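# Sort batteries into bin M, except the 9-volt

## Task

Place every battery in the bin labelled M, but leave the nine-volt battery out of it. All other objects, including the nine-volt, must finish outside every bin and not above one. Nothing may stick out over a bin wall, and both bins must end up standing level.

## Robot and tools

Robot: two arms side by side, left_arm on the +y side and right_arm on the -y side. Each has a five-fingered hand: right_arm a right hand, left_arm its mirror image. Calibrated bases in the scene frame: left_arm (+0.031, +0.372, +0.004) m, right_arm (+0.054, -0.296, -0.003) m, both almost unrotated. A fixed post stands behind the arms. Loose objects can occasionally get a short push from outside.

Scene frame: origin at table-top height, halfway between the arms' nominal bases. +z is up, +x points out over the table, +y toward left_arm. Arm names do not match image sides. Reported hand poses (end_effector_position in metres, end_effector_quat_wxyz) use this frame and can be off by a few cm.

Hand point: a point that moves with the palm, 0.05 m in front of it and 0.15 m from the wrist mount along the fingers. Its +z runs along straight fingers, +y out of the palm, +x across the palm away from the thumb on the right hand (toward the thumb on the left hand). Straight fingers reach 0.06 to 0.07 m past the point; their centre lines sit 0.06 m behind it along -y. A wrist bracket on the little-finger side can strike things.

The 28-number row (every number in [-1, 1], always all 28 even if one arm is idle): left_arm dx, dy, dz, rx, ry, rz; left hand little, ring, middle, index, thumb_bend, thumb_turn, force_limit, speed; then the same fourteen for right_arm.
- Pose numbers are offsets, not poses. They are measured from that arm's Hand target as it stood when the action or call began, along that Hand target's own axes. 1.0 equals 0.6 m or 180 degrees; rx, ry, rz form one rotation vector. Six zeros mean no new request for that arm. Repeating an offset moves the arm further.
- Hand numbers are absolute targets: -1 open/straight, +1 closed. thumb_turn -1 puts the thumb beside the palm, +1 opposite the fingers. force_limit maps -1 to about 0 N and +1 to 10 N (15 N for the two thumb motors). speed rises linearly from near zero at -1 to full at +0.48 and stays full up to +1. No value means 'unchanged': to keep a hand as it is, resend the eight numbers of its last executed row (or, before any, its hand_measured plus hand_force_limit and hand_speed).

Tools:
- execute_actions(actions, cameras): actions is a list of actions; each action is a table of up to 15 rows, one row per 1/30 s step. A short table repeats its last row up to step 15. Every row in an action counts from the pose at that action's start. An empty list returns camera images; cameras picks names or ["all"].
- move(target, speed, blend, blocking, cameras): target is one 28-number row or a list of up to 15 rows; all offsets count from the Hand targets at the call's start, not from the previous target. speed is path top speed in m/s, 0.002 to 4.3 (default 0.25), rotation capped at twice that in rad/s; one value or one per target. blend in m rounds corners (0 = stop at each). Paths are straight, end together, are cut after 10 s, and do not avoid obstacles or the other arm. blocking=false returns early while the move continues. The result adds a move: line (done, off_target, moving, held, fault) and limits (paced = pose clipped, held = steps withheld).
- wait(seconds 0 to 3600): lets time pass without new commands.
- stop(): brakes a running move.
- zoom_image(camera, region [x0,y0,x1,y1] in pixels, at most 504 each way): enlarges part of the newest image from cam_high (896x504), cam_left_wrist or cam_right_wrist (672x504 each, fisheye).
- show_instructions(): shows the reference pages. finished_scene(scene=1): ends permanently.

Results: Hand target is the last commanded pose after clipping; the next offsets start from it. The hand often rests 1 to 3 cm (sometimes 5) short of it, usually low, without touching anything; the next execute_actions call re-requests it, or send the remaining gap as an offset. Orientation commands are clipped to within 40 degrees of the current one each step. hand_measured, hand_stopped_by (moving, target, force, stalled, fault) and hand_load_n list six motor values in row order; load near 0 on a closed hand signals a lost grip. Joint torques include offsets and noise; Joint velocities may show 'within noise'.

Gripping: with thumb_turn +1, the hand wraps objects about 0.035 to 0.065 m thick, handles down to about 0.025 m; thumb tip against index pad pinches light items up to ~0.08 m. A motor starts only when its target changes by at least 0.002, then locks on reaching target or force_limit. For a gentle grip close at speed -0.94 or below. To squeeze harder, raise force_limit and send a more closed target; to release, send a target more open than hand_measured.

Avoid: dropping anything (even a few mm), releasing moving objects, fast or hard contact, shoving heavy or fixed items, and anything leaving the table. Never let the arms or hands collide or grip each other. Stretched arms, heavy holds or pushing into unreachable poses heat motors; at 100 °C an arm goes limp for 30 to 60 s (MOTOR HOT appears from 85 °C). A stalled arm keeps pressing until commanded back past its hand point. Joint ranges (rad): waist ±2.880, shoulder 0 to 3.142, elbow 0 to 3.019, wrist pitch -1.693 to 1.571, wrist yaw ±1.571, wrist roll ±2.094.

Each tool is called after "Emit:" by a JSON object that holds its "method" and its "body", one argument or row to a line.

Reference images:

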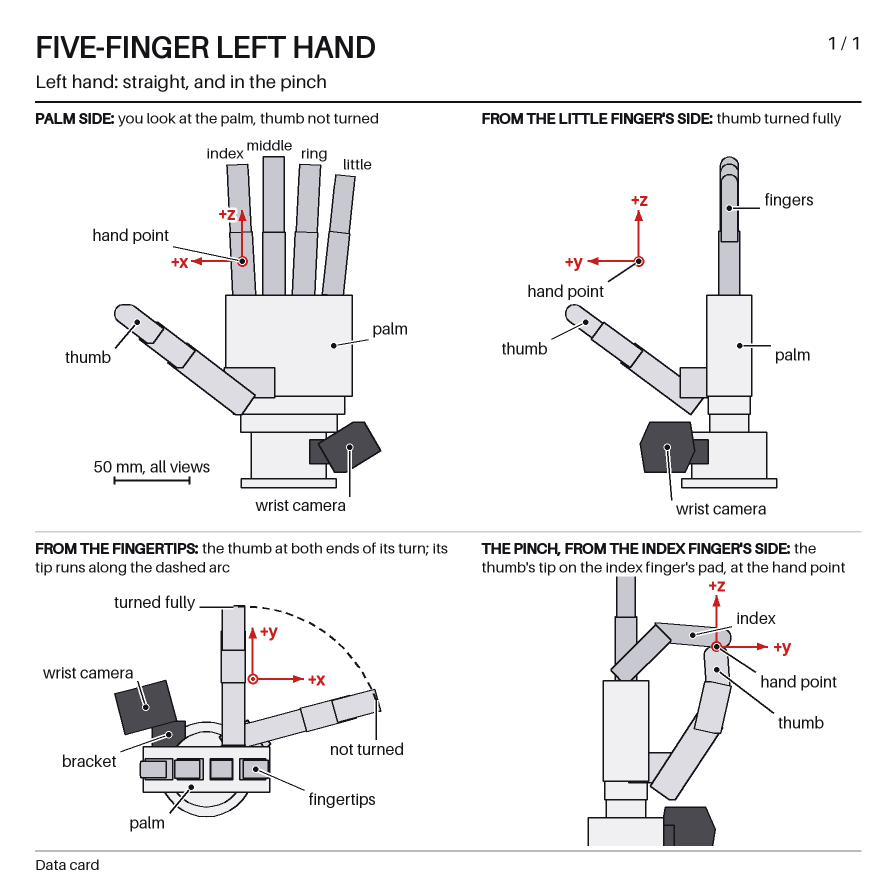

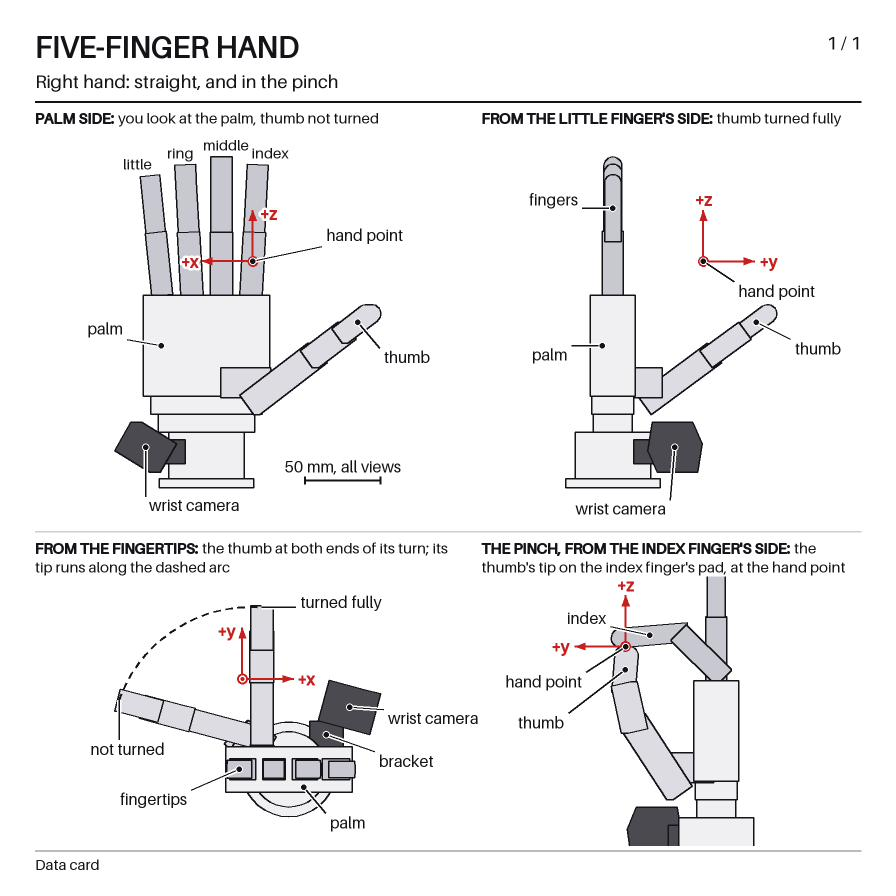

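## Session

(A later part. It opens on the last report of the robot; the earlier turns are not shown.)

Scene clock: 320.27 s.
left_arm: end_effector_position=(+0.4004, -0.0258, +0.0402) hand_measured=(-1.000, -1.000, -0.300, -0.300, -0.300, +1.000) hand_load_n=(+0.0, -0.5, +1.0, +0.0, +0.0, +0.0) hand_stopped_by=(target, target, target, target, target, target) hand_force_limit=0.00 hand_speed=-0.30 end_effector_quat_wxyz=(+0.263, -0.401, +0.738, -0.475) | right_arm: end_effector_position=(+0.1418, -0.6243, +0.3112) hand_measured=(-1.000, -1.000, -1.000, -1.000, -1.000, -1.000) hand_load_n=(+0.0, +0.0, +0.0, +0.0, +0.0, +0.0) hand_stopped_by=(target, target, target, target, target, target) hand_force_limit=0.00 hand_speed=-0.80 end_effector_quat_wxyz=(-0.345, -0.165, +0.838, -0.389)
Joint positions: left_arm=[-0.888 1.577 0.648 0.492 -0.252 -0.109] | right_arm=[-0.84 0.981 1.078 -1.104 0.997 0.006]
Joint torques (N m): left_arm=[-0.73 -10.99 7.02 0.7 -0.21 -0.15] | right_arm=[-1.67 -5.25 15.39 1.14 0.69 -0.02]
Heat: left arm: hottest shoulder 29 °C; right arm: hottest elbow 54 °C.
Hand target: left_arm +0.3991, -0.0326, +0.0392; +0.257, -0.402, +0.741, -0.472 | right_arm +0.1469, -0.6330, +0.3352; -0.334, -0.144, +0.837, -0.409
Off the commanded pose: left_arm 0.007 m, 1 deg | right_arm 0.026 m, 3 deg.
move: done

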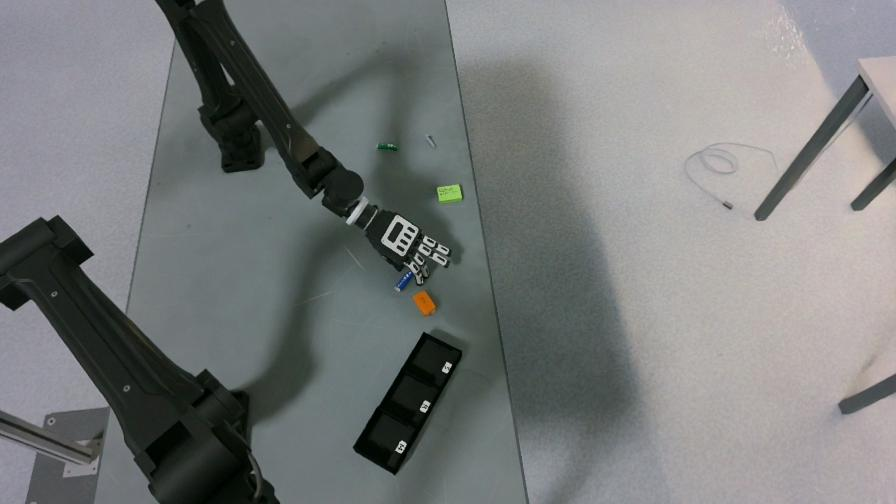

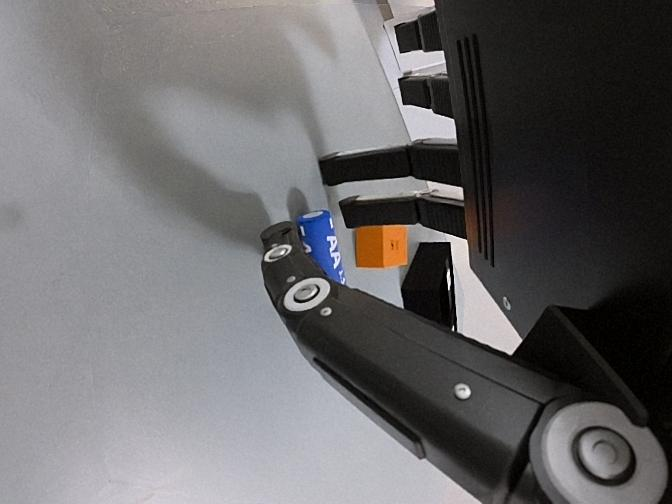

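Emit:
{"method": "move", "body": {
  "target": [
    [0, 0, 0, 0, 0, 0, -1, -1, 0.1, 0.1, -0.3, 1, -0.3, -0.9, 0, 0, 0, 0, 0, 0, -1, -1, -1, -1, -1, -1, 0, -0.8]
  ],
  "cameras": ["cam_high", "cam_left_wrist"]
}}

Emit:
{"method": "zoom_image", "body": {
  "camera": "cam_left_wrist",
  "region": [200, 100, 450, 350]
}}

Emit:
{"method": "zoom_image", "body": {
  "camera": "cam_high",
  "region": [380, 220, 460, 320]
}}

Scene clock: 330.93 s.
left_arm: end_effector_position=(+0.4010, -0.0265, +0.0420) hand_measured=(-1.000, -1.000, +0.100, +0.100, -0.300, +1.000) hand_load_n=(-0.5, -0.5, +0.5, +0.0, +0.5, +0.0) hand_stopped_by=(target, target, target, target, target, target) hand_force_limit=-0.30 hand_speed=-0.90 end_effector_quat_wxyz=(+0.263, -0.401, +0.737, -0.476) | right_arm: end_effector_position=(+0.1418, -0.6243, +0.3112) hand_measured=(-1.000, -1.000, -1.000, -1.000, -1.000, -1.000) hand_load_n=(+0.0, +0.0, -0.5, +0.0, +0.0, +0.0) hand_stopped_by=(target, target, target, target, target, target) hand_force_limit=0.00 hand_speed=-0.80 end_effector_quat_wxyz=(-0.345, -0.165, +0.838, -0.389)
Joint positions: left_arm=[-0.888 1.574 0.65 0.489 -0.252 -0.109] | right_arm=[-0.84 0.981 1.078 -1.104 0.997 0.006]
Joint torques (N m): left_arm=[-0.67 -10.81 6.93 0.69 -0.2 -0.15] | right_arm=[-1.79 -5.36 15.38 1.16 0.7 -0.02]
Heat: left arm: hottest shoulder 29 °C; right arm: hottest elbow 55 °C.
Hand target: left_arm +0.3991, -0.0325, +0.0391; +0.257, -0.402, +0.741, -0.472 | right_arm +0.1469, -0.6330, +0.3352; -0.334, -0.144, +0.837, -0.409
Off the commanded pose: left_arm 0.007 m, 1 deg | right_arm 0.026 m, 3 deg.
move: done

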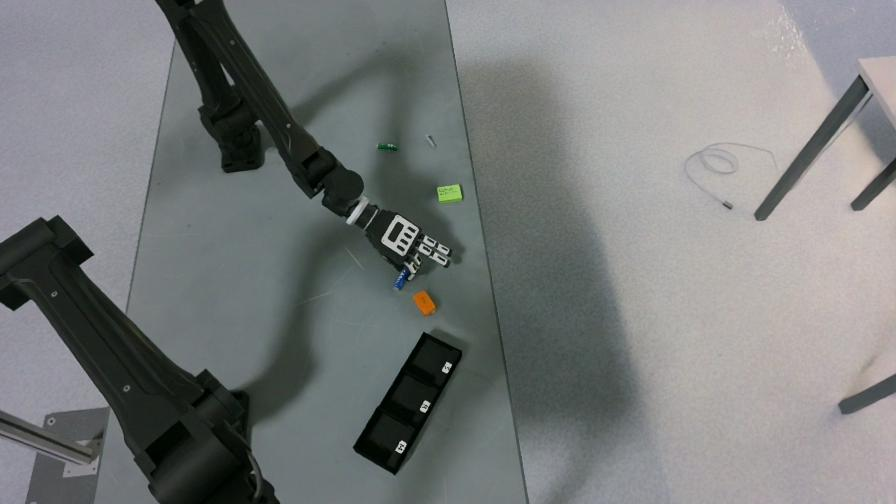

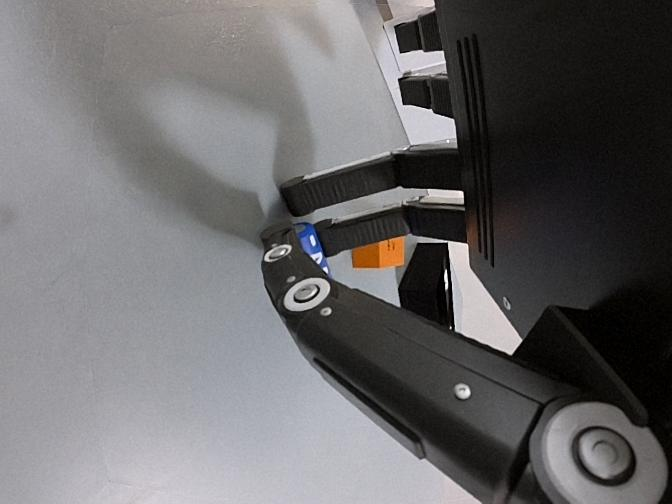

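Scaled by 2.016 from the camera's image (finer frame: 960x720).

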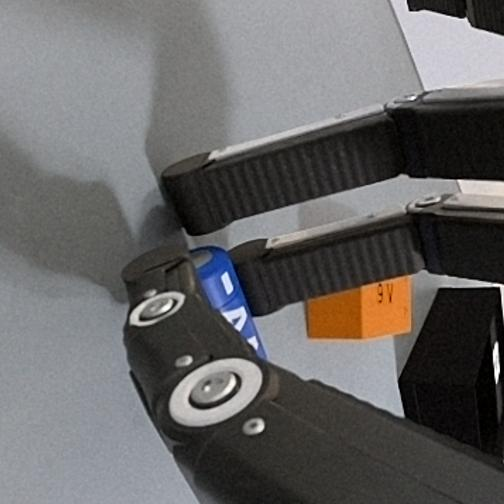

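Scaled by 5.040 from the camera's image (finer frame: 1280x720).

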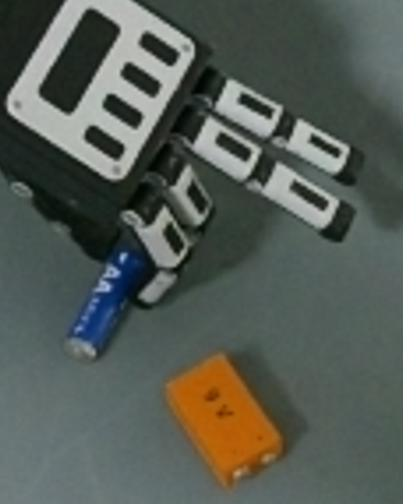

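Emit:
{"method": "move", "body": {
  "target": [
    [0, 0, 0, 0, 0, 0, -1, -1, -0.3, -0.3, -0.3, 1, -0.3, -0.7, 0, 0, 0, 0, 0, 0, -1, -1, -1, -1, -1, -1, 0, -0.8],
    [0.0267, -0.0045, -0.009, 0, 0, 0, -1, -1, -0.3, -0.3, -0.3, 1, -0.3, -0.7, 0, 0, 0, 0, 0, 0, -1, -1, -1, -1, -1, -1, 0, -0.8]
  ],
  "cameras": ["cam_high", "cam_left_wrist"],
  "speed": 0.05
}}

Emit:
{"method": "zoom_image", "body": {
  "camera": "cam_left_wrist",
  "region": [200, 100, 450, 350]
}}

Emit:
{"method": "zoom_image", "body": {
  "camera": "cam_high",
  "region": [380, 220, 460, 320]
}}

Scene clock: 342.83 s.
left_arm: end_effector_position=(+0.3905, -0.0313, +0.0402) hand_measured=(-1.000, -1.000, -0.300, -0.300, -0.300, +1.000) hand_load_n=(+0.0, +0.0, +1.5, +0.0, +0.0, +0.0) hand_stopped_by=(target, target, target, target, target, target) hand_force_limit=-0.30 hand_speed=-0.70 end_effector_quat_wxyz=(+0.266, -0.403, +0.740, -0.469) | right_arm: end_effector_position=(+0.1418, -0.6243, +0.3112) hand_measured=(-1.000, -1.000, -1.000, -1.000, -1.000, -1.000) hand_load_n=(+0.0, +0.0, +0.0, +0.0, +0.0, +0.0) hand_stopped_by=(target, target, target, target, target, target) hand_force_limit=0.00 hand_speed=-0.80 end_effector_quat_wxyz=(-0.345, -0.165, +0.838, -0.389)
Joint positions: left_arm=[-0.922 1.569 0.65 0.465 -0.294 -0.122] | right_arm=[-0.84 0.981 1.078 -1.104 0.997 0.006]
Joint torques (N m): left_arm=[-1.44 -10.93 7.39 0.77 -0.06 -0.22] | right_arm=[-1.73 -5.19 15.39 1.16 0.69 -0.02]
Heat: left arm: hottest shoulder 29 °C; right arm: hottest elbow 55 °C.
Hand target: left_arm +0.3871, -0.0440, +0.0438; +0.257, -0.402, +0.741, -0.472 | right_arm +0.1469, -0.6330, +0.3352; -0.334, -0.144, +0.837, -0.409
Off the commanded pose: left_arm 0.014 m, 1 deg | right_arm 0.026 m, 3 deg.
move: off_target (left_arm)

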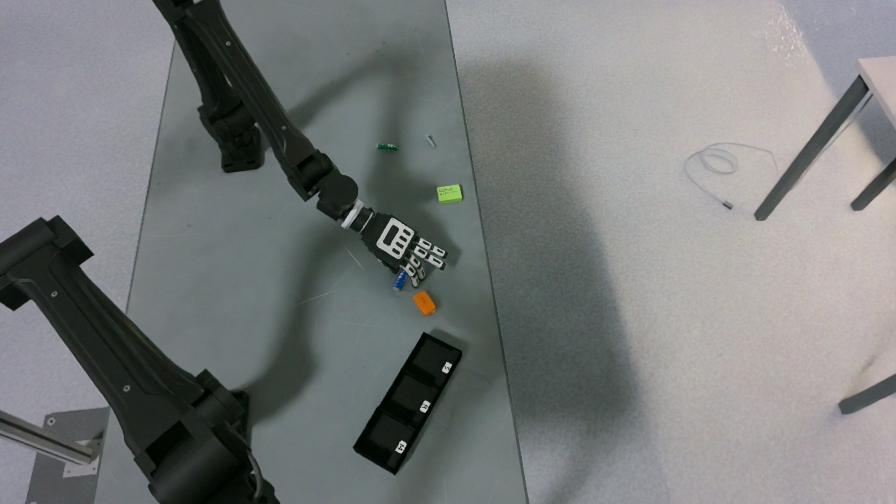

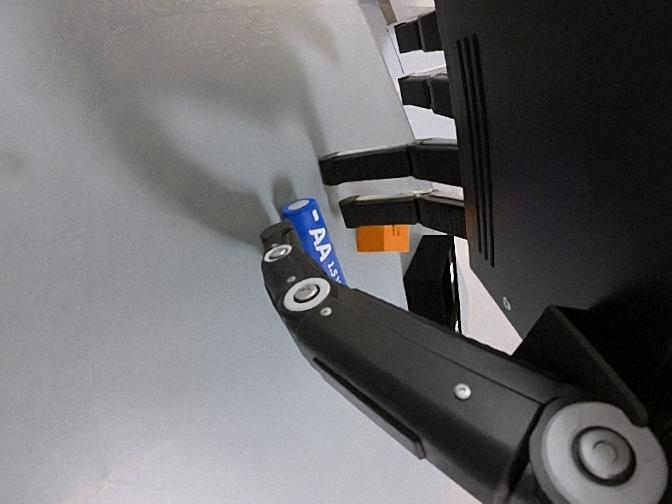

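Scaled by 2.016 from the camera's image (finer frame: 960x720).

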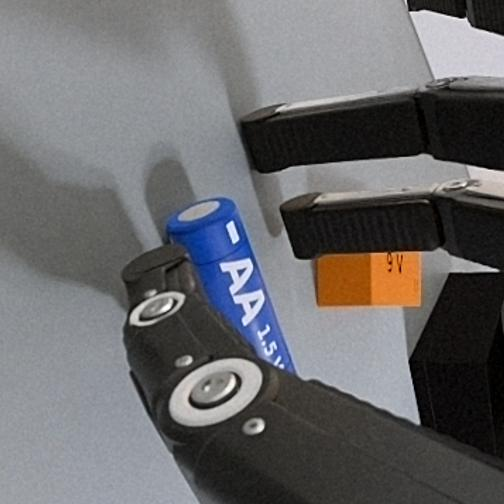

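Scaled by 5.040 from the camera's image (finer frame: 1280x720).

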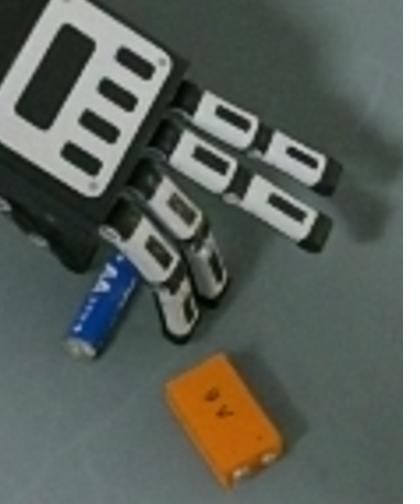

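Emit:
{"method": "move", "body": {
  "target": [
    [0.016, -0.005, 0.002, 0, 0, 0, -1, -1, -0.3, -0.3, -0.3, 1, -0.3, -0.7, 0, 0, 0, 0, 0, 0, -1, -1, -1, -1, -1, -1, 0, -0.8]
  ],
  "cameras": ["cam_high", "cam_left_wrist"],
  "speed": 0.05
}}

Emit:
{"method": "zoom_image", "body": {
  "camera": "cam_left_wrist",
  "region": [200, 100, 450, 350]
}}

Emit:
{"method": "zoom_image", "body": {
  "camera": "cam_high",
  "region": [380, 220, 460, 320]
}}

Scene clock: 349.90 s.
left_arm: end_effector_position=(+0.3841, -0.0382, +0.0406) hand_measured=(-1.000, -1.000, -0.300, -0.300, -0.300, +1.000) hand_load_n=(+0.0, +0.0, +1.0, +0.0, +0.0, +0.0) hand_stopped_by=(target, target, target, target, target, target) hand_force_limit=-0.30 hand_speed=-0.70 end_effector_quat_wxyz=(+0.265, -0.402, +0.742, -0.467) | right_arm: end_effector_position=(+0.1418, -0.6243, +0.3112) hand_measured=(-1.000, -1.000, -1.000, -1.000, -1.000, -1.000) hand_load_n=(+0.0, +0.0, -0.5, +0.0, +0.0, +0.0) hand_stopped_by=(target, target, target, target, target, target) hand_force_limit=0.00 hand_speed=-0.80 end_effector_quat_wxyz=(-0.345, -0.165, +0.838, -0.389)
Joint positions: left_arm=[-0.945 1.569 0.658 0.449 -0.311 -0.132] | right_arm=[-0.84 0.981 1.078 -1.104 0.997 0.006]
Joint torques (N m): left_arm=[-1.2 -10.87 8.05 0.75 -0.12 -0.26] | right_arm=[-1.85 -5.3 15.39 1.14 0.7 -0.03]
Heat: left arm: hottest shoulder 29 °C; right arm: hottest elbow 55 °C.
Hand target: left_arm +0.3839, -0.0534, +0.0461; +0.257, -0.402, +0.741, -0.473 | right_arm +0.1469, -0.6330, +0.3352; -0.334, -0.144, +0.837, -0.409
Off the commanded pose: left_arm 0.016 m, 1 deg | right_arm 0.026 m, 3 deg.
move: off_target (left_arm)

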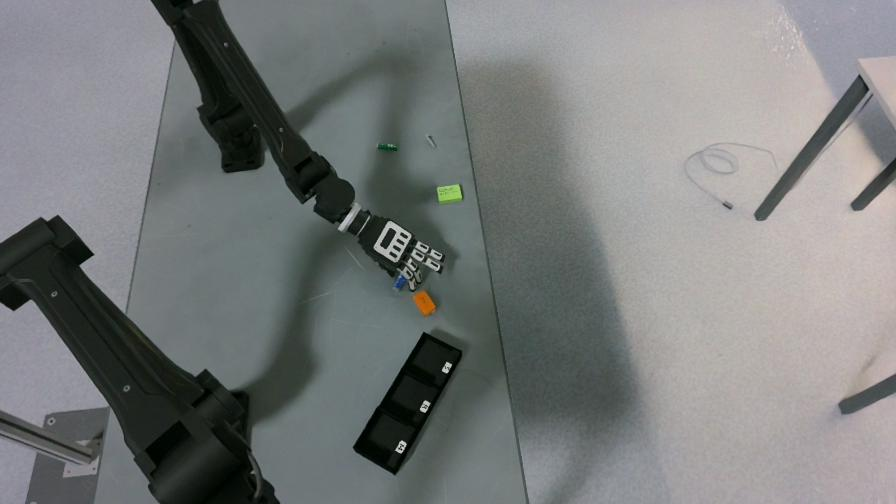

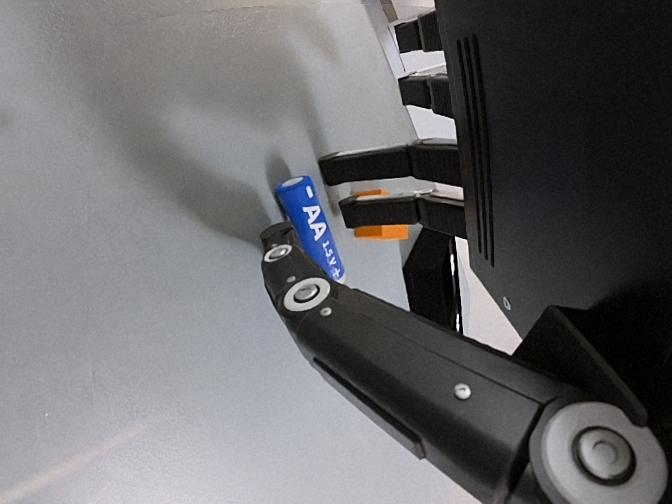

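Scaled by 2.016 from the camera's image (finer frame: 960x720).

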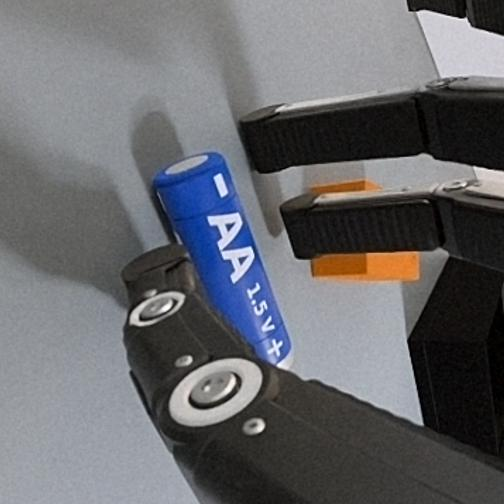

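Scaled by 5.040 from the camera's image (finer frame: 1280x720).

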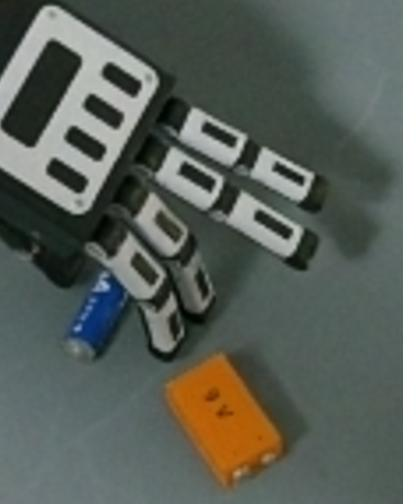

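Emit:
{"method": "move", "body": {
  "target": [
    [0, 0, 0, 0, 0, 0, -1, -1, 0.05, 0.05, -0.3, 1, -0.3, -0.9, 0, 0, 0, 0, 0, 0, -1, -1, -1, -1, -1, -1, 0, -0.8]
  ],
  "cameras": ["cam_high", "cam_left_wrist"]
}}

Emit:
{"method": "zoom_image", "body": {
  "camera": "cam_left_wrist",
  "region": [200, 100, 450, 350]
}}

Emit:
{"method": "zoom_image", "body": {
  "camera": "cam_high",
  "region": [380, 220, 460, 320]
}}

Scene clock: 357.43 s.
left_arm: end_effector_position=(+0.3841, -0.0415, +0.0429) hand_measured=(-1.000, -1.000, +0.050, +0.050, -0.300, +1.000) hand_load_n=(-0.5, +0.0, +0.5, +0.0, +0.0, +0.0) hand_stopped_by=(target, target, target, target, target, target) hand_force_limit=-0.30 hand_speed=-0.90 end_effector_quat_wxyz=(+0.264, -0.403, +0.740, -0.469) | right_arm: end_effector_position=(+0.1418, -0.6243, +0.3112) hand_measured=(-1.000, -1.000, -1.000, -1.000, -1.000, -1.000) hand_load_n=(+0.0, +0.0, -0.5, +0.0, +0.0, +0.0) hand_stopped_by=(target, target, target, target, target, target) hand_force_limit=0.00 hand_speed=-0.80 end_effector_quat_wxyz=(-0.345, -0.165, +0.838, -0.389)
Joint positions: left_arm=[-0.948 1.569 0.664 0.448 -0.312 -0.137] | right_arm=[-0.84 0.981 1.078 -1.104 0.997 0.006]
Joint torques (N m): left_arm=[-0.73 -10.64 7.82 0.8 -0.09 -0.16] | right_arm=[-1.79 -5.25 15.38 1.16 0.7 -0.02]
Heat: left arm: hottest shoulder 29 °C; right arm: hottest elbow 55 °C.
Hand target: left_arm +0.3840, -0.0533, +0.0462; +0.257, -0.402, +0.741, -0.472 | right_arm +0.1469, -0.6330, +0.3352; -0.334, -0.144, +0.837, -0.409
Off the commanded pose: left_arm 0.012 m, 1 deg | right_arm 0.026 m, 3 deg.
move: done

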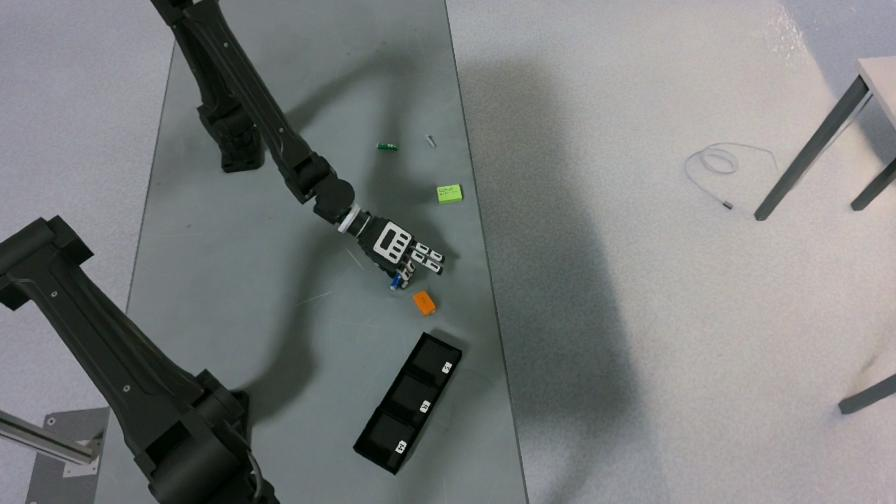

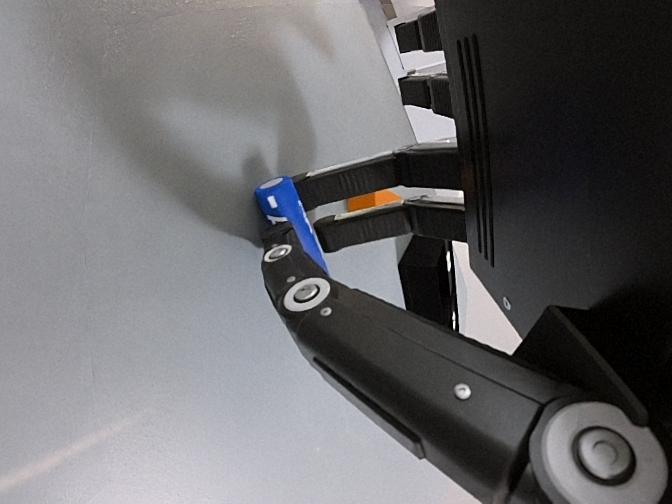

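Scaled by 2.016 from the camera's image (finer frame: 960x720).

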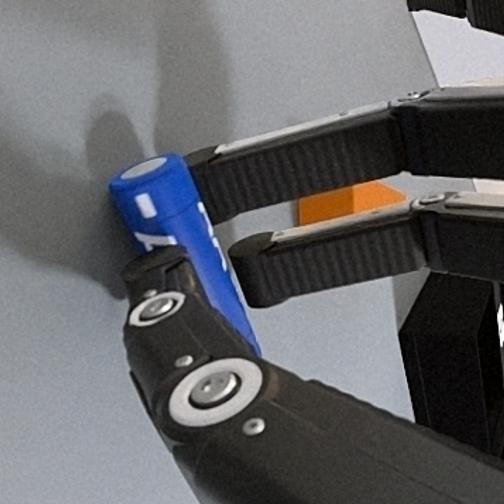

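Scaled by 5.040 from the camera's image (finer frame: 1280x720).

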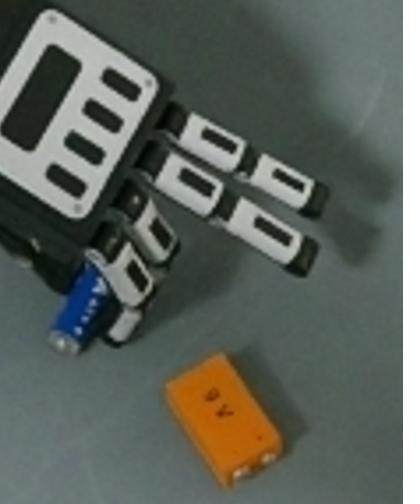

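Emit:
{"method": "move", "body": {
  "target": [
    [0, 0, 0, 0, 0, 0, -1, -1, 0.05, 0.2, -0.3, 1, -0.4, -0.92, 0, 0, 0, 0, 0, 0, -1, -1, -1, -1, -1, -1, 0, -0.8]
  ],
  "cameras": ["cam_high", "cam_left_wrist"]
}}

Emit:
{"method": "zoom_image", "body": {
  "camera": "cam_left_wrist",
  "region": [200, 100, 450, 350]
}}

Emit:
{"method": "zoom_image", "body": {
  "camera": "cam_high",
  "region": [380, 220, 460, 320]
}}

Scene clock: 365.40 s.
left_arm: end_effector_position=(+0.3840, -0.0416, +0.0429) hand_measured=(-1.000, -1.000, +0.050, +0.168, -0.300, +1.000) hand_load_n=(-0.5, +0.0, +0.0, +3.0, +2.5, +0.0) hand_stopped_by=(target, target, target, force, target, target) hand_force_limit=-0.40 hand_speed=-0.92 end_effector_quat_wxyz=(+0.263, -0.403, +0.740, -0.469) | right_arm: end_effector_position=(+0.1418, -0.6243, +0.3112) hand_measured=(-1.000, -1.000, -1.000, -1.000, -1.000, -1.000) hand_load_n=(+0.0, +0.0, +0.0, +0.0, +0.0, +0.0) hand_stopped_by=(target, target, target, target, target, target) hand_force_limit=0.00 hand_speed=-0.80 end_effector_quat_wxyz=(-0.345, -0.165, +0.838, -0.389)
Joint positions: left_arm=[-0.948 1.569 0.664 0.448 -0.312 -0.137] | right_arm=[-0.84 0.981 1.078 -1.104 0.997 0.006]
Joint torques (N m): left_arm=[-0.97 -10.64 7.76 0.85 -0.09 -0.16] | right_arm=[-1.73 -5.3 15.39 1.16 0.69 -0.02]
Heat: left arm: hottest shoulder 29 °C; right arm: hottest elbow 56 °C.
Hand target: left_arm +0.3840, -0.0533, +0.0462; +0.257, -0.402, +0.741, -0.472 | right_arm +0.1469, -0.6330, +0.3352; -0.334, -0.144, +0.837, -0.409
Off the commanded pose: left_arm 0.012 m, 1 deg | right_arm 0.026 m, 3 deg.
move: done

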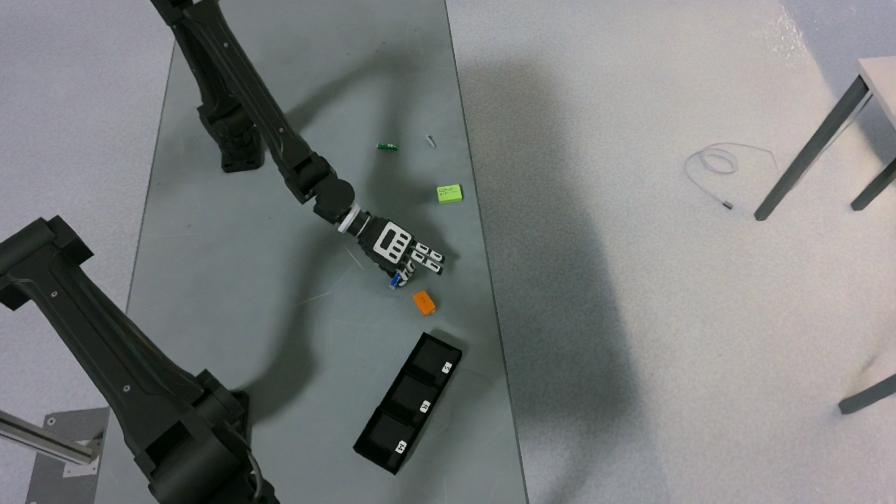

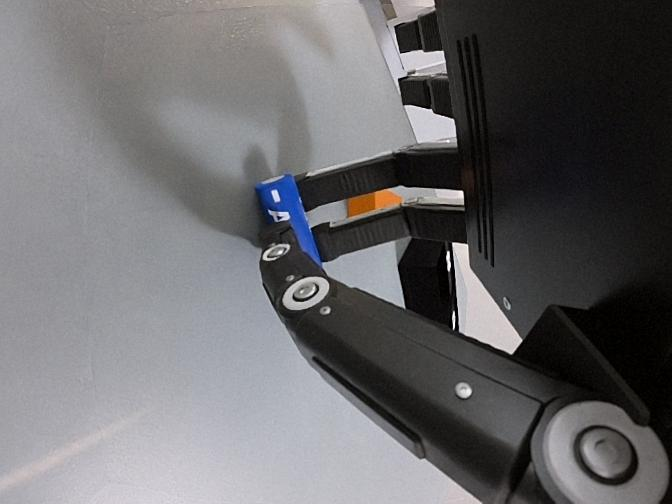

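Scaled by 2.016 from the camera's image (finer frame: 960x720).

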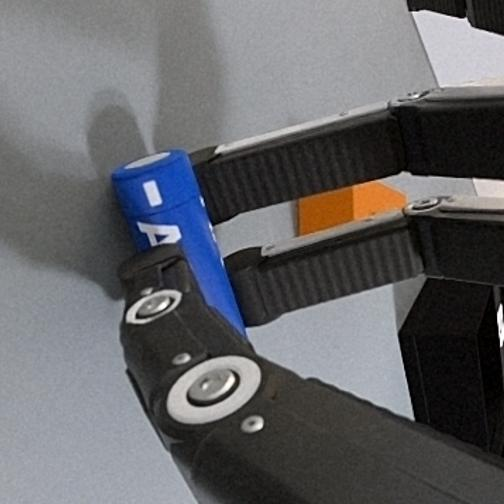

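Scaled by 5.040 from the camera's image (finer frame: 1280x720).

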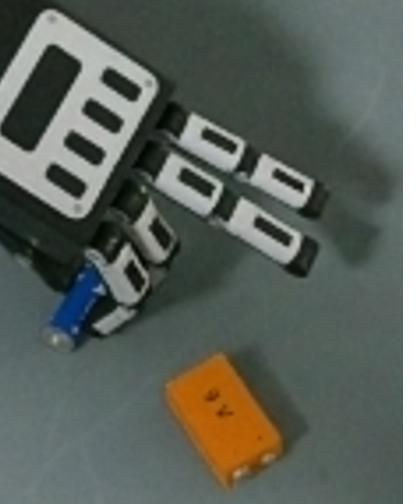

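Emit:
{"method": "move", "body": {
  "target": [
    [0, 0, 0, 0, 0, 0, -1, -1, 0.2, 0.3, -0.3, 1, -0.2, -0.94, 0, 0, 0, 0, 0, 0, -1, -1, -1, -1, -1, -1, 0, -0.8]
  ],
  "cameras": ["cam_left_wrist"]
}}

Emit:
{"method": "zoom_image", "body": {
  "camera": "cam_left_wrist",
  "region": [200, 100, 450, 350]
}}

Scene clock: 374.13 s.
left_arm: end_effector_position=(+0.3838, -0.0418, +0.0429) hand_measured=(-1.000, -1.000, +0.122, +0.178, -0.302, +1.000) hand_load_n=(+0.0, +0.0, +4.5, +4.0, +6.5, +0.0) hand_stopped_by=(target, target, force, force, target, target) hand_force_limit=-0.20 hand_speed=-0.94 end_effector_quat_wxyz=(+0.263, -0.404, +0.740, -0.470) | right_arm: end_effector_position=(+0.1418, -0.6243, +0.3112) hand_measured=(-1.000, -1.000, -1.000, -1.000, -1.000, -1.000) hand_load_n=(+0.0, +0.0, +0.0, +0.0, +0.0, +0.0) hand_stopped_by=(target, target, target, target, target, target) hand_force_limit=0.00 hand_speed=-0.80 end_effector_quat_wxyz=(-0.345, -0.165, +0.838, -0.389)
Joint positions: left_arm=[-0.949 1.569 0.664 0.447 -0.312 -0.139] | right_arm=[-0.84 0.981 1.078 -1.104 0.997 0.006]
Joint torques (N m): left_arm=[-0.79 -10.7 7.79 0.84 -0.1 -0.12] | right_arm=[-1.79 -5.25 15.38 1.16 0.69 -0.02]
Heat: left arm: hottest elbow 30 °C; right arm: hottest elbow 56 °C.
Hand target: left_arm +0.3840, -0.0534, +0.0462; +0.257, -0.402, +0.741, -0.473 | right_arm +0.1469, -0.6330, +0.3352; -0.334, -0.144, +0.837, -0.409
Off the commanded pose: left_arm 0.012 m, 1 deg | right_arm 0.026 m, 3 deg.
move: done

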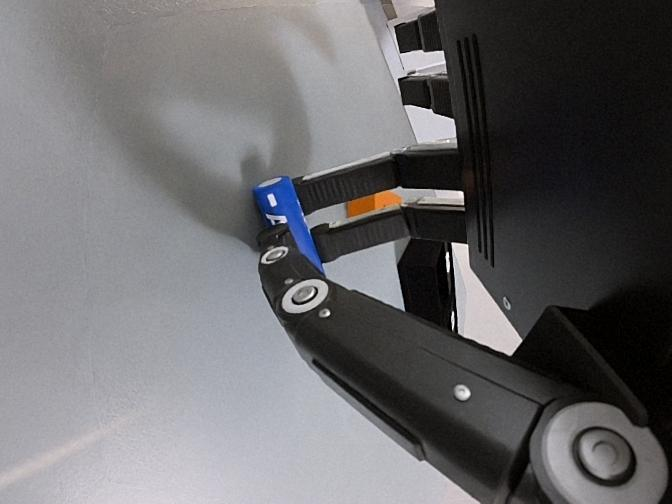

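Scaled by 2.016 from the camera's image (finer frame: 960x720).

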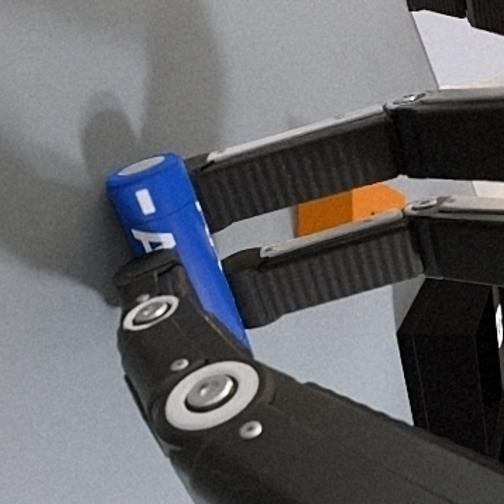

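Emit:
{"method": "move", "body": {
  "target": [
    [0, -0.0604, -0.0282, 0, 0, 0, -1, -1, 0.2, 0.3, -0.3, 1, -0.2, -0.94, 0, 0, 0, 0, 0, 0, -1, -1, -1, -1, -1, -1, 0, -0.8]
  ],
  "cameras": ["cam_high", "cam_left_wrist"],
  "speed": 0.06
}}

Emit:
{"method": "zoom_image", "body": {
  "camera": "cam_high",
  "region": [380, 220, 460, 320]
}}

Scene clock: 380.47 s.
left_arm: end_effector_position=(+0.3763, -0.0338, +0.0637) hand_measured=(-1.000, -1.000, +0.122, +0.178, -0.302, +1.000) hand_load_n=(+0.0, +0.0, +3.5, +4.0, +6.0, +1.0) hand_stopped_by=(target, target, force, force, target, target) hand_force_limit=-0.20 hand_speed=-0.94 end_effector_quat_wxyz=(+0.259, -0.405, +0.751, -0.453) | right_arm: end_effector_position=(+0.1418, -0.6243, +0.3112) hand_measured=(-1.000, -1.000, -1.000, -1.000, -1.000, -1.000) hand_load_n=(+0.0, +0.0, +0.0, +0.0, +0.0, +0.0) hand_stopped_by=(target, target, target, target, target, target) hand_force_limit=0.00 hand_speed=-0.80 end_effector_quat_wxyz=(-0.345, -0.165, +0.838, -0.389)
Joint positions: left_arm=[-0.95 1.483 0.678 0.305 -0.311 -0.141] | right_arm=[-0.84 0.981 1.078 -1.104 0.997 0.006]
Joint torques (N m): left_arm=[-0.91 -11.34 9.78 1.14 -0.11 -0.11] | right_arm=[-1.73 -5.25 15.36 1.16 0.69 -0.03]
Heat: left arm: hottest elbow 30 °C; right arm: hottest elbow 56 °C.
Hand target: left_arm +0.3839, -0.0534, +0.0862; +0.257, -0.402, +0.741, -0.473 | right_arm +0.1469, -0.6330, +0.3352; -0.334, -0.144, +0.837, -0.409
Off the commanded pose: left_arm 0.031 m, 3 deg | right_arm 0.026 m, 3 deg.
move: off_target (left_arm)

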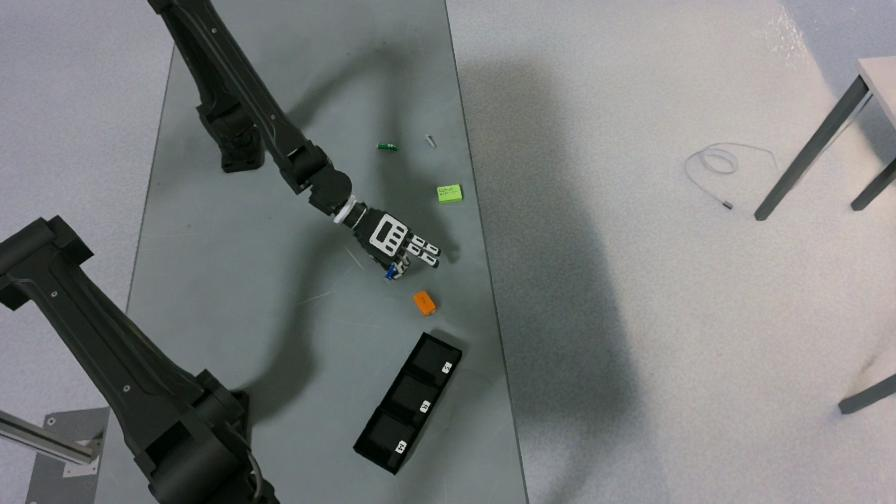

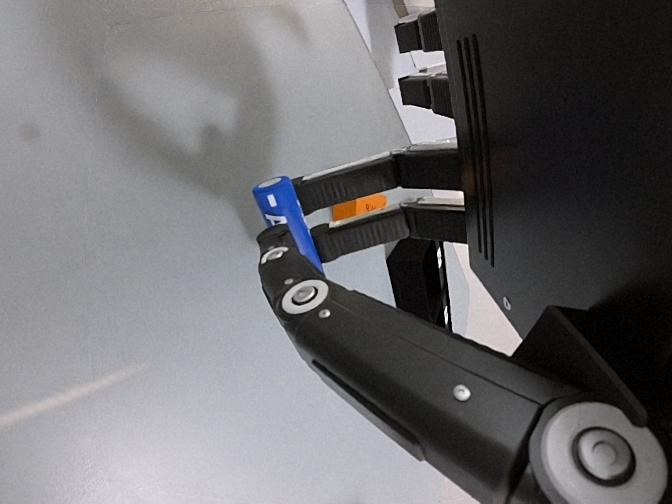

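Scaled by 5.040 from the camera's image (finer frame: 1280x720).

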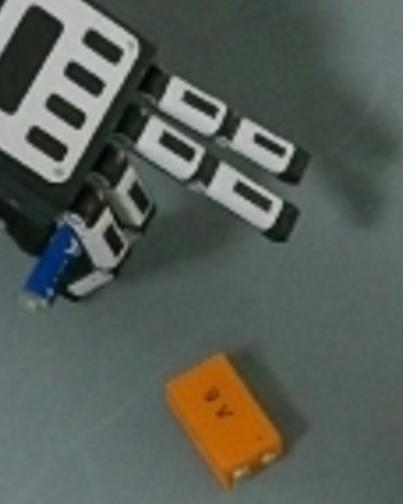

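Emit:
{"method": "move", "body": {
  "target": [
    [0, -0.1813, -0.0845, 0, 0, 0, -1, -1, 0.2, 0.3, -0.3, 1, -0.2, -0.94, 0, 0, 0, 0, 0, 0, -1, -1, -1, -1, -1, -1, 0, -0.8],
    [0.3942, -0.3258, 0.0123, -0.0818, 0.1269, 0.0808, -1, -1, 0.2, 0.3, -0.3, 1, -0.2, -0.94, 0, 0, 0, 0, 0, 0, -1, -1, -1, -1, -1, -1, 0, -0.8]
  ],
  "cameras": ["cam_high", "cam_left_wrist"],
  "speed": 0.15,
  "blend": 0.04
}}

Emit:
{"method": "zoom_image", "body": {
  "camera": "cam_left_wrist",
  "region": [150, 100, 500, 400]
}}

Scene clock: 519.93 s.
left_arm: end_effector_position=(+0.3257, -0.2859, +0.2374) hand_measured=(-1.000, -1.000, +0.122, +0.178, -0.302, +1.000) hand_load_n=(+0.0, +0.0, +3.5, +4.0, +6.0, +0.5) hand_stopped_by=(target, target, force, force, target, target) hand_force_limit=-0.20 hand_speed=-0.94 end_effector_quat_wxyz=(+0.106, -0.244, +0.881, -0.392) | right_arm: end_effector_position=(+0.1418, -0.6243, +0.3112) hand_measured=(-1.000, -1.000, -1.000, -1.000, -1.000, -1.000) hand_load_n=(+0.0, -0.5, +0.0, +0.0, +0.0, +0.0) hand_stopped_by=(target, target, target, target, target, target) hand_force_limit=0.00 hand_speed=-0.80 end_effector_quat_wxyz=(-0.345, -0.165, +0.838, -0.389)
Joint positions: left_arm=[-1.161 1.813 1.751 -0.675 -0.061 -0.06] | right_arm=[-0.84 0.981 1.078 -1.104 0.997 0.006]
Joint torques (N m): left_arm=[-0.15 -18.55 13.38 1.01 -0.04 0.08] | right_arm=[-1.67 -5.3 15.39 1.14 0.7 -0.02]
Heat: left arm: hottest elbow 33 °C; right arm: hottest elbow 59 °C.
Hand target: left_arm +0.3299, -0.3003, +0.2602; +0.110, -0.234, +0.875, -0.408 | right_arm +0.1469, -0.6330, +0.3352; -0.334, -0.144, +0.837, -0.409
Off the commanded pose: left_arm 0.027 m, 2 deg | right_arm 0.026 m, 3 deg.
move: off_target (left_arm)

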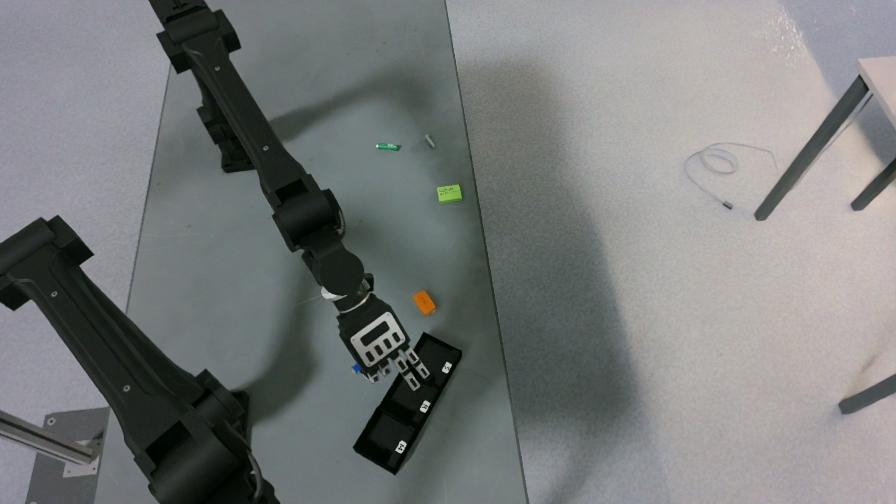

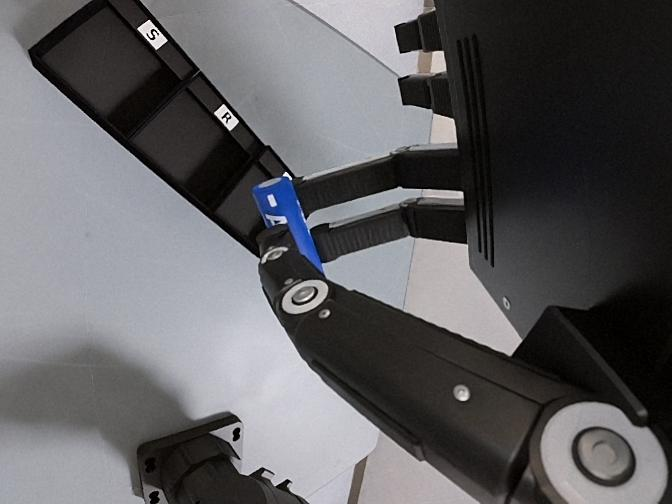

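Scaled by 1.440 from the camera's image (finer frame: 960x720).

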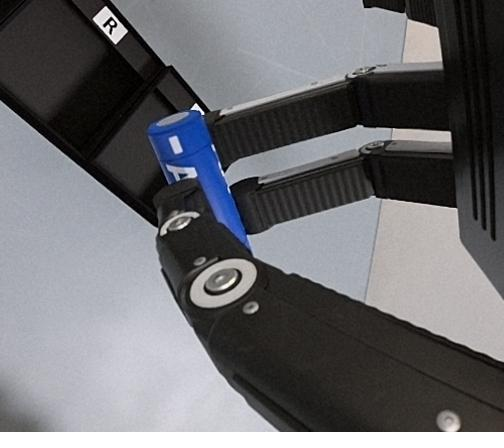

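Emit:
{"method": "zoom_image", "body": {
  "camera": "cam_left_wrist",
  "region": [20, 0, 320, 260]
}}

Emit:
{"method": "zoom_image", "body": {
  "camera": "cam_high",
  "region": [330, 320, 480, 490]
}}

Scaled by 1.680 from the camera's image (finer frame: 960x720).

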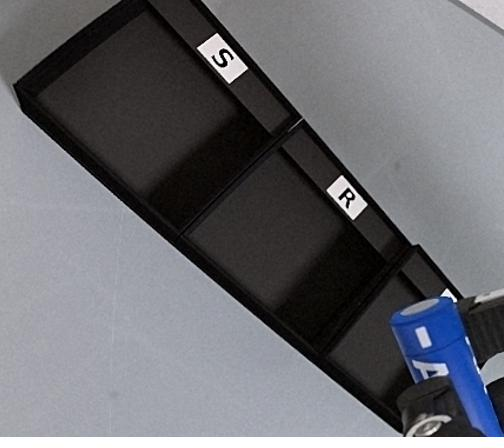

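Scaled by 2.965 from the camera's image (finer frame: 1280x720).

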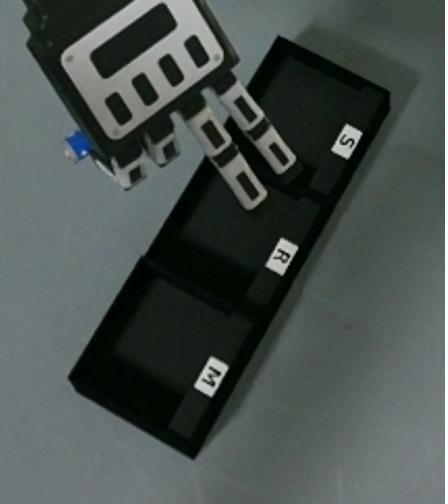

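Emit:
{"method": "move", "body": {
  "target": [0.0385, 0.0827, 0.1608, -0.052, 0.1966, 0.1967, -1, -1, 0.2, 0.3, -0.3, 1, -0.2, -0.94, 0, 0, 0, 0, 0, 0, -1, -1, -1, -1, -1, -1, 0, -0.8],
  "cameras": ["cam_high", "cam_left_wrist"],
  "speed": 0.12
}}

Emit:
{"method": "zoom_image", "body": {
  "camera": "cam_high",
  "region": [330, 320, 480, 490]
}}

Scene clock: 597.37 s.
left_arm: end_effector_position=(+0.3191, -0.3407, +0.1480) hand_measured=(-1.000, -1.000, +0.122, +0.178, -0.302, +1.000) hand_load_n=(+0.0, +0.0, +3.5, +4.0, +6.0, +1.0) hand_stopped_by=(target, target, force, force, target, target) hand_force_limit=-0.20 hand_speed=-0.94 end_effector_quat_wxyz=(-0.069, +0.158, +0.930, -0.324) | right_arm: end_effector_position=(+0.1418, -0.6243, +0.3112) hand_measured=(-1.000, -1.000, -1.000, -1.000, -1.000, -1.000) hand_load_n=(+0.0, +0.0, +0.0, +0.0, +0.0, +0.0) hand_stopped_by=(target, target, target, target, target, target) hand_force_limit=0.00 hand_speed=-0.80 end_effector_quat_wxyz=(-0.345, -0.165, +0.838, -0.389)
Joint positions: left_arm=[-1.126 2.308 2.395 -1.179 0.497 0.7] | right_arm=[-0.84 0.981 1.078 -1.104 0.997 0.006]
Joint torques (N m): left_arm=[0.5 -23.41 12.78 0.54 0.4 0.08] | right_arm=[-1.67 -5.3 15.39 1.16 0.7 -0.02]
Heat: left arm: hottest elbow 45 °C; right arm: hottest elbow 61 °C.
Hand target: left_arm +0.3308, -0.3482, +0.1603; -0.059, +0.163, +0.925, -0.337 | right_arm +0.1469, -0.6330, +0.3352; -0.334, -0.144, +0.837, -0.409
Off the commanded pose: left_arm 0.019 m, 2 deg | right_arm 0.026 m, 3 deg.
move: off_target (left_arm)

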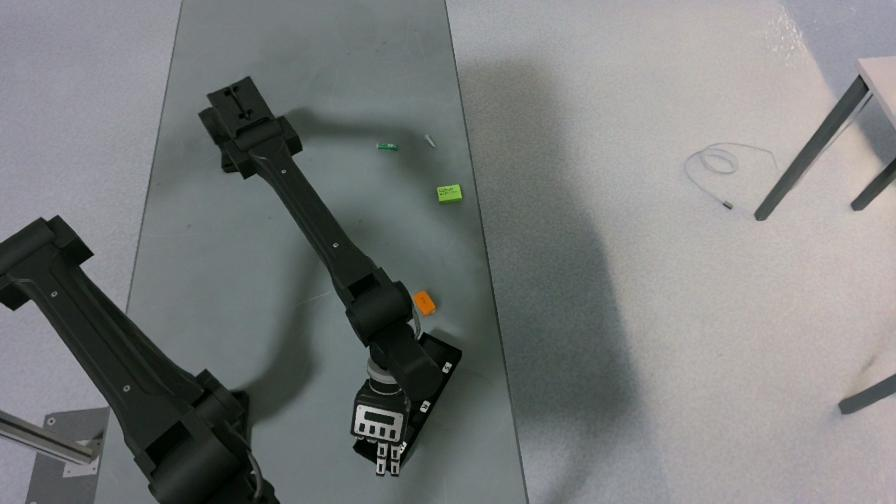

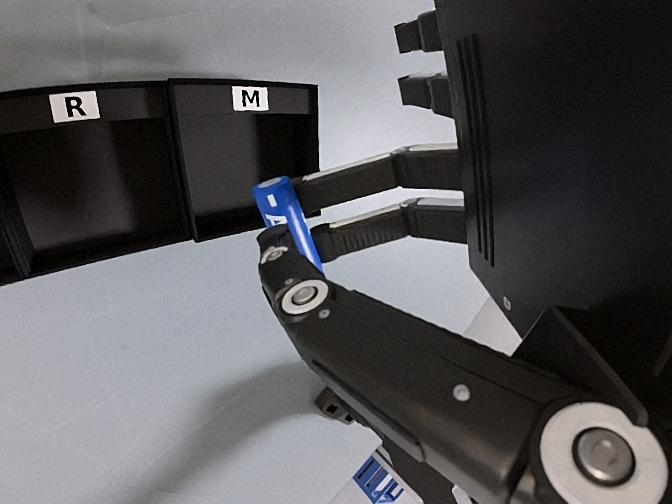

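Scaled by 2.965 from the camera's image (finer frame: 1280x720).

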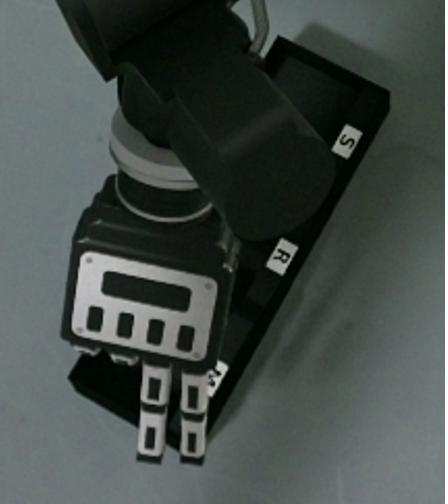

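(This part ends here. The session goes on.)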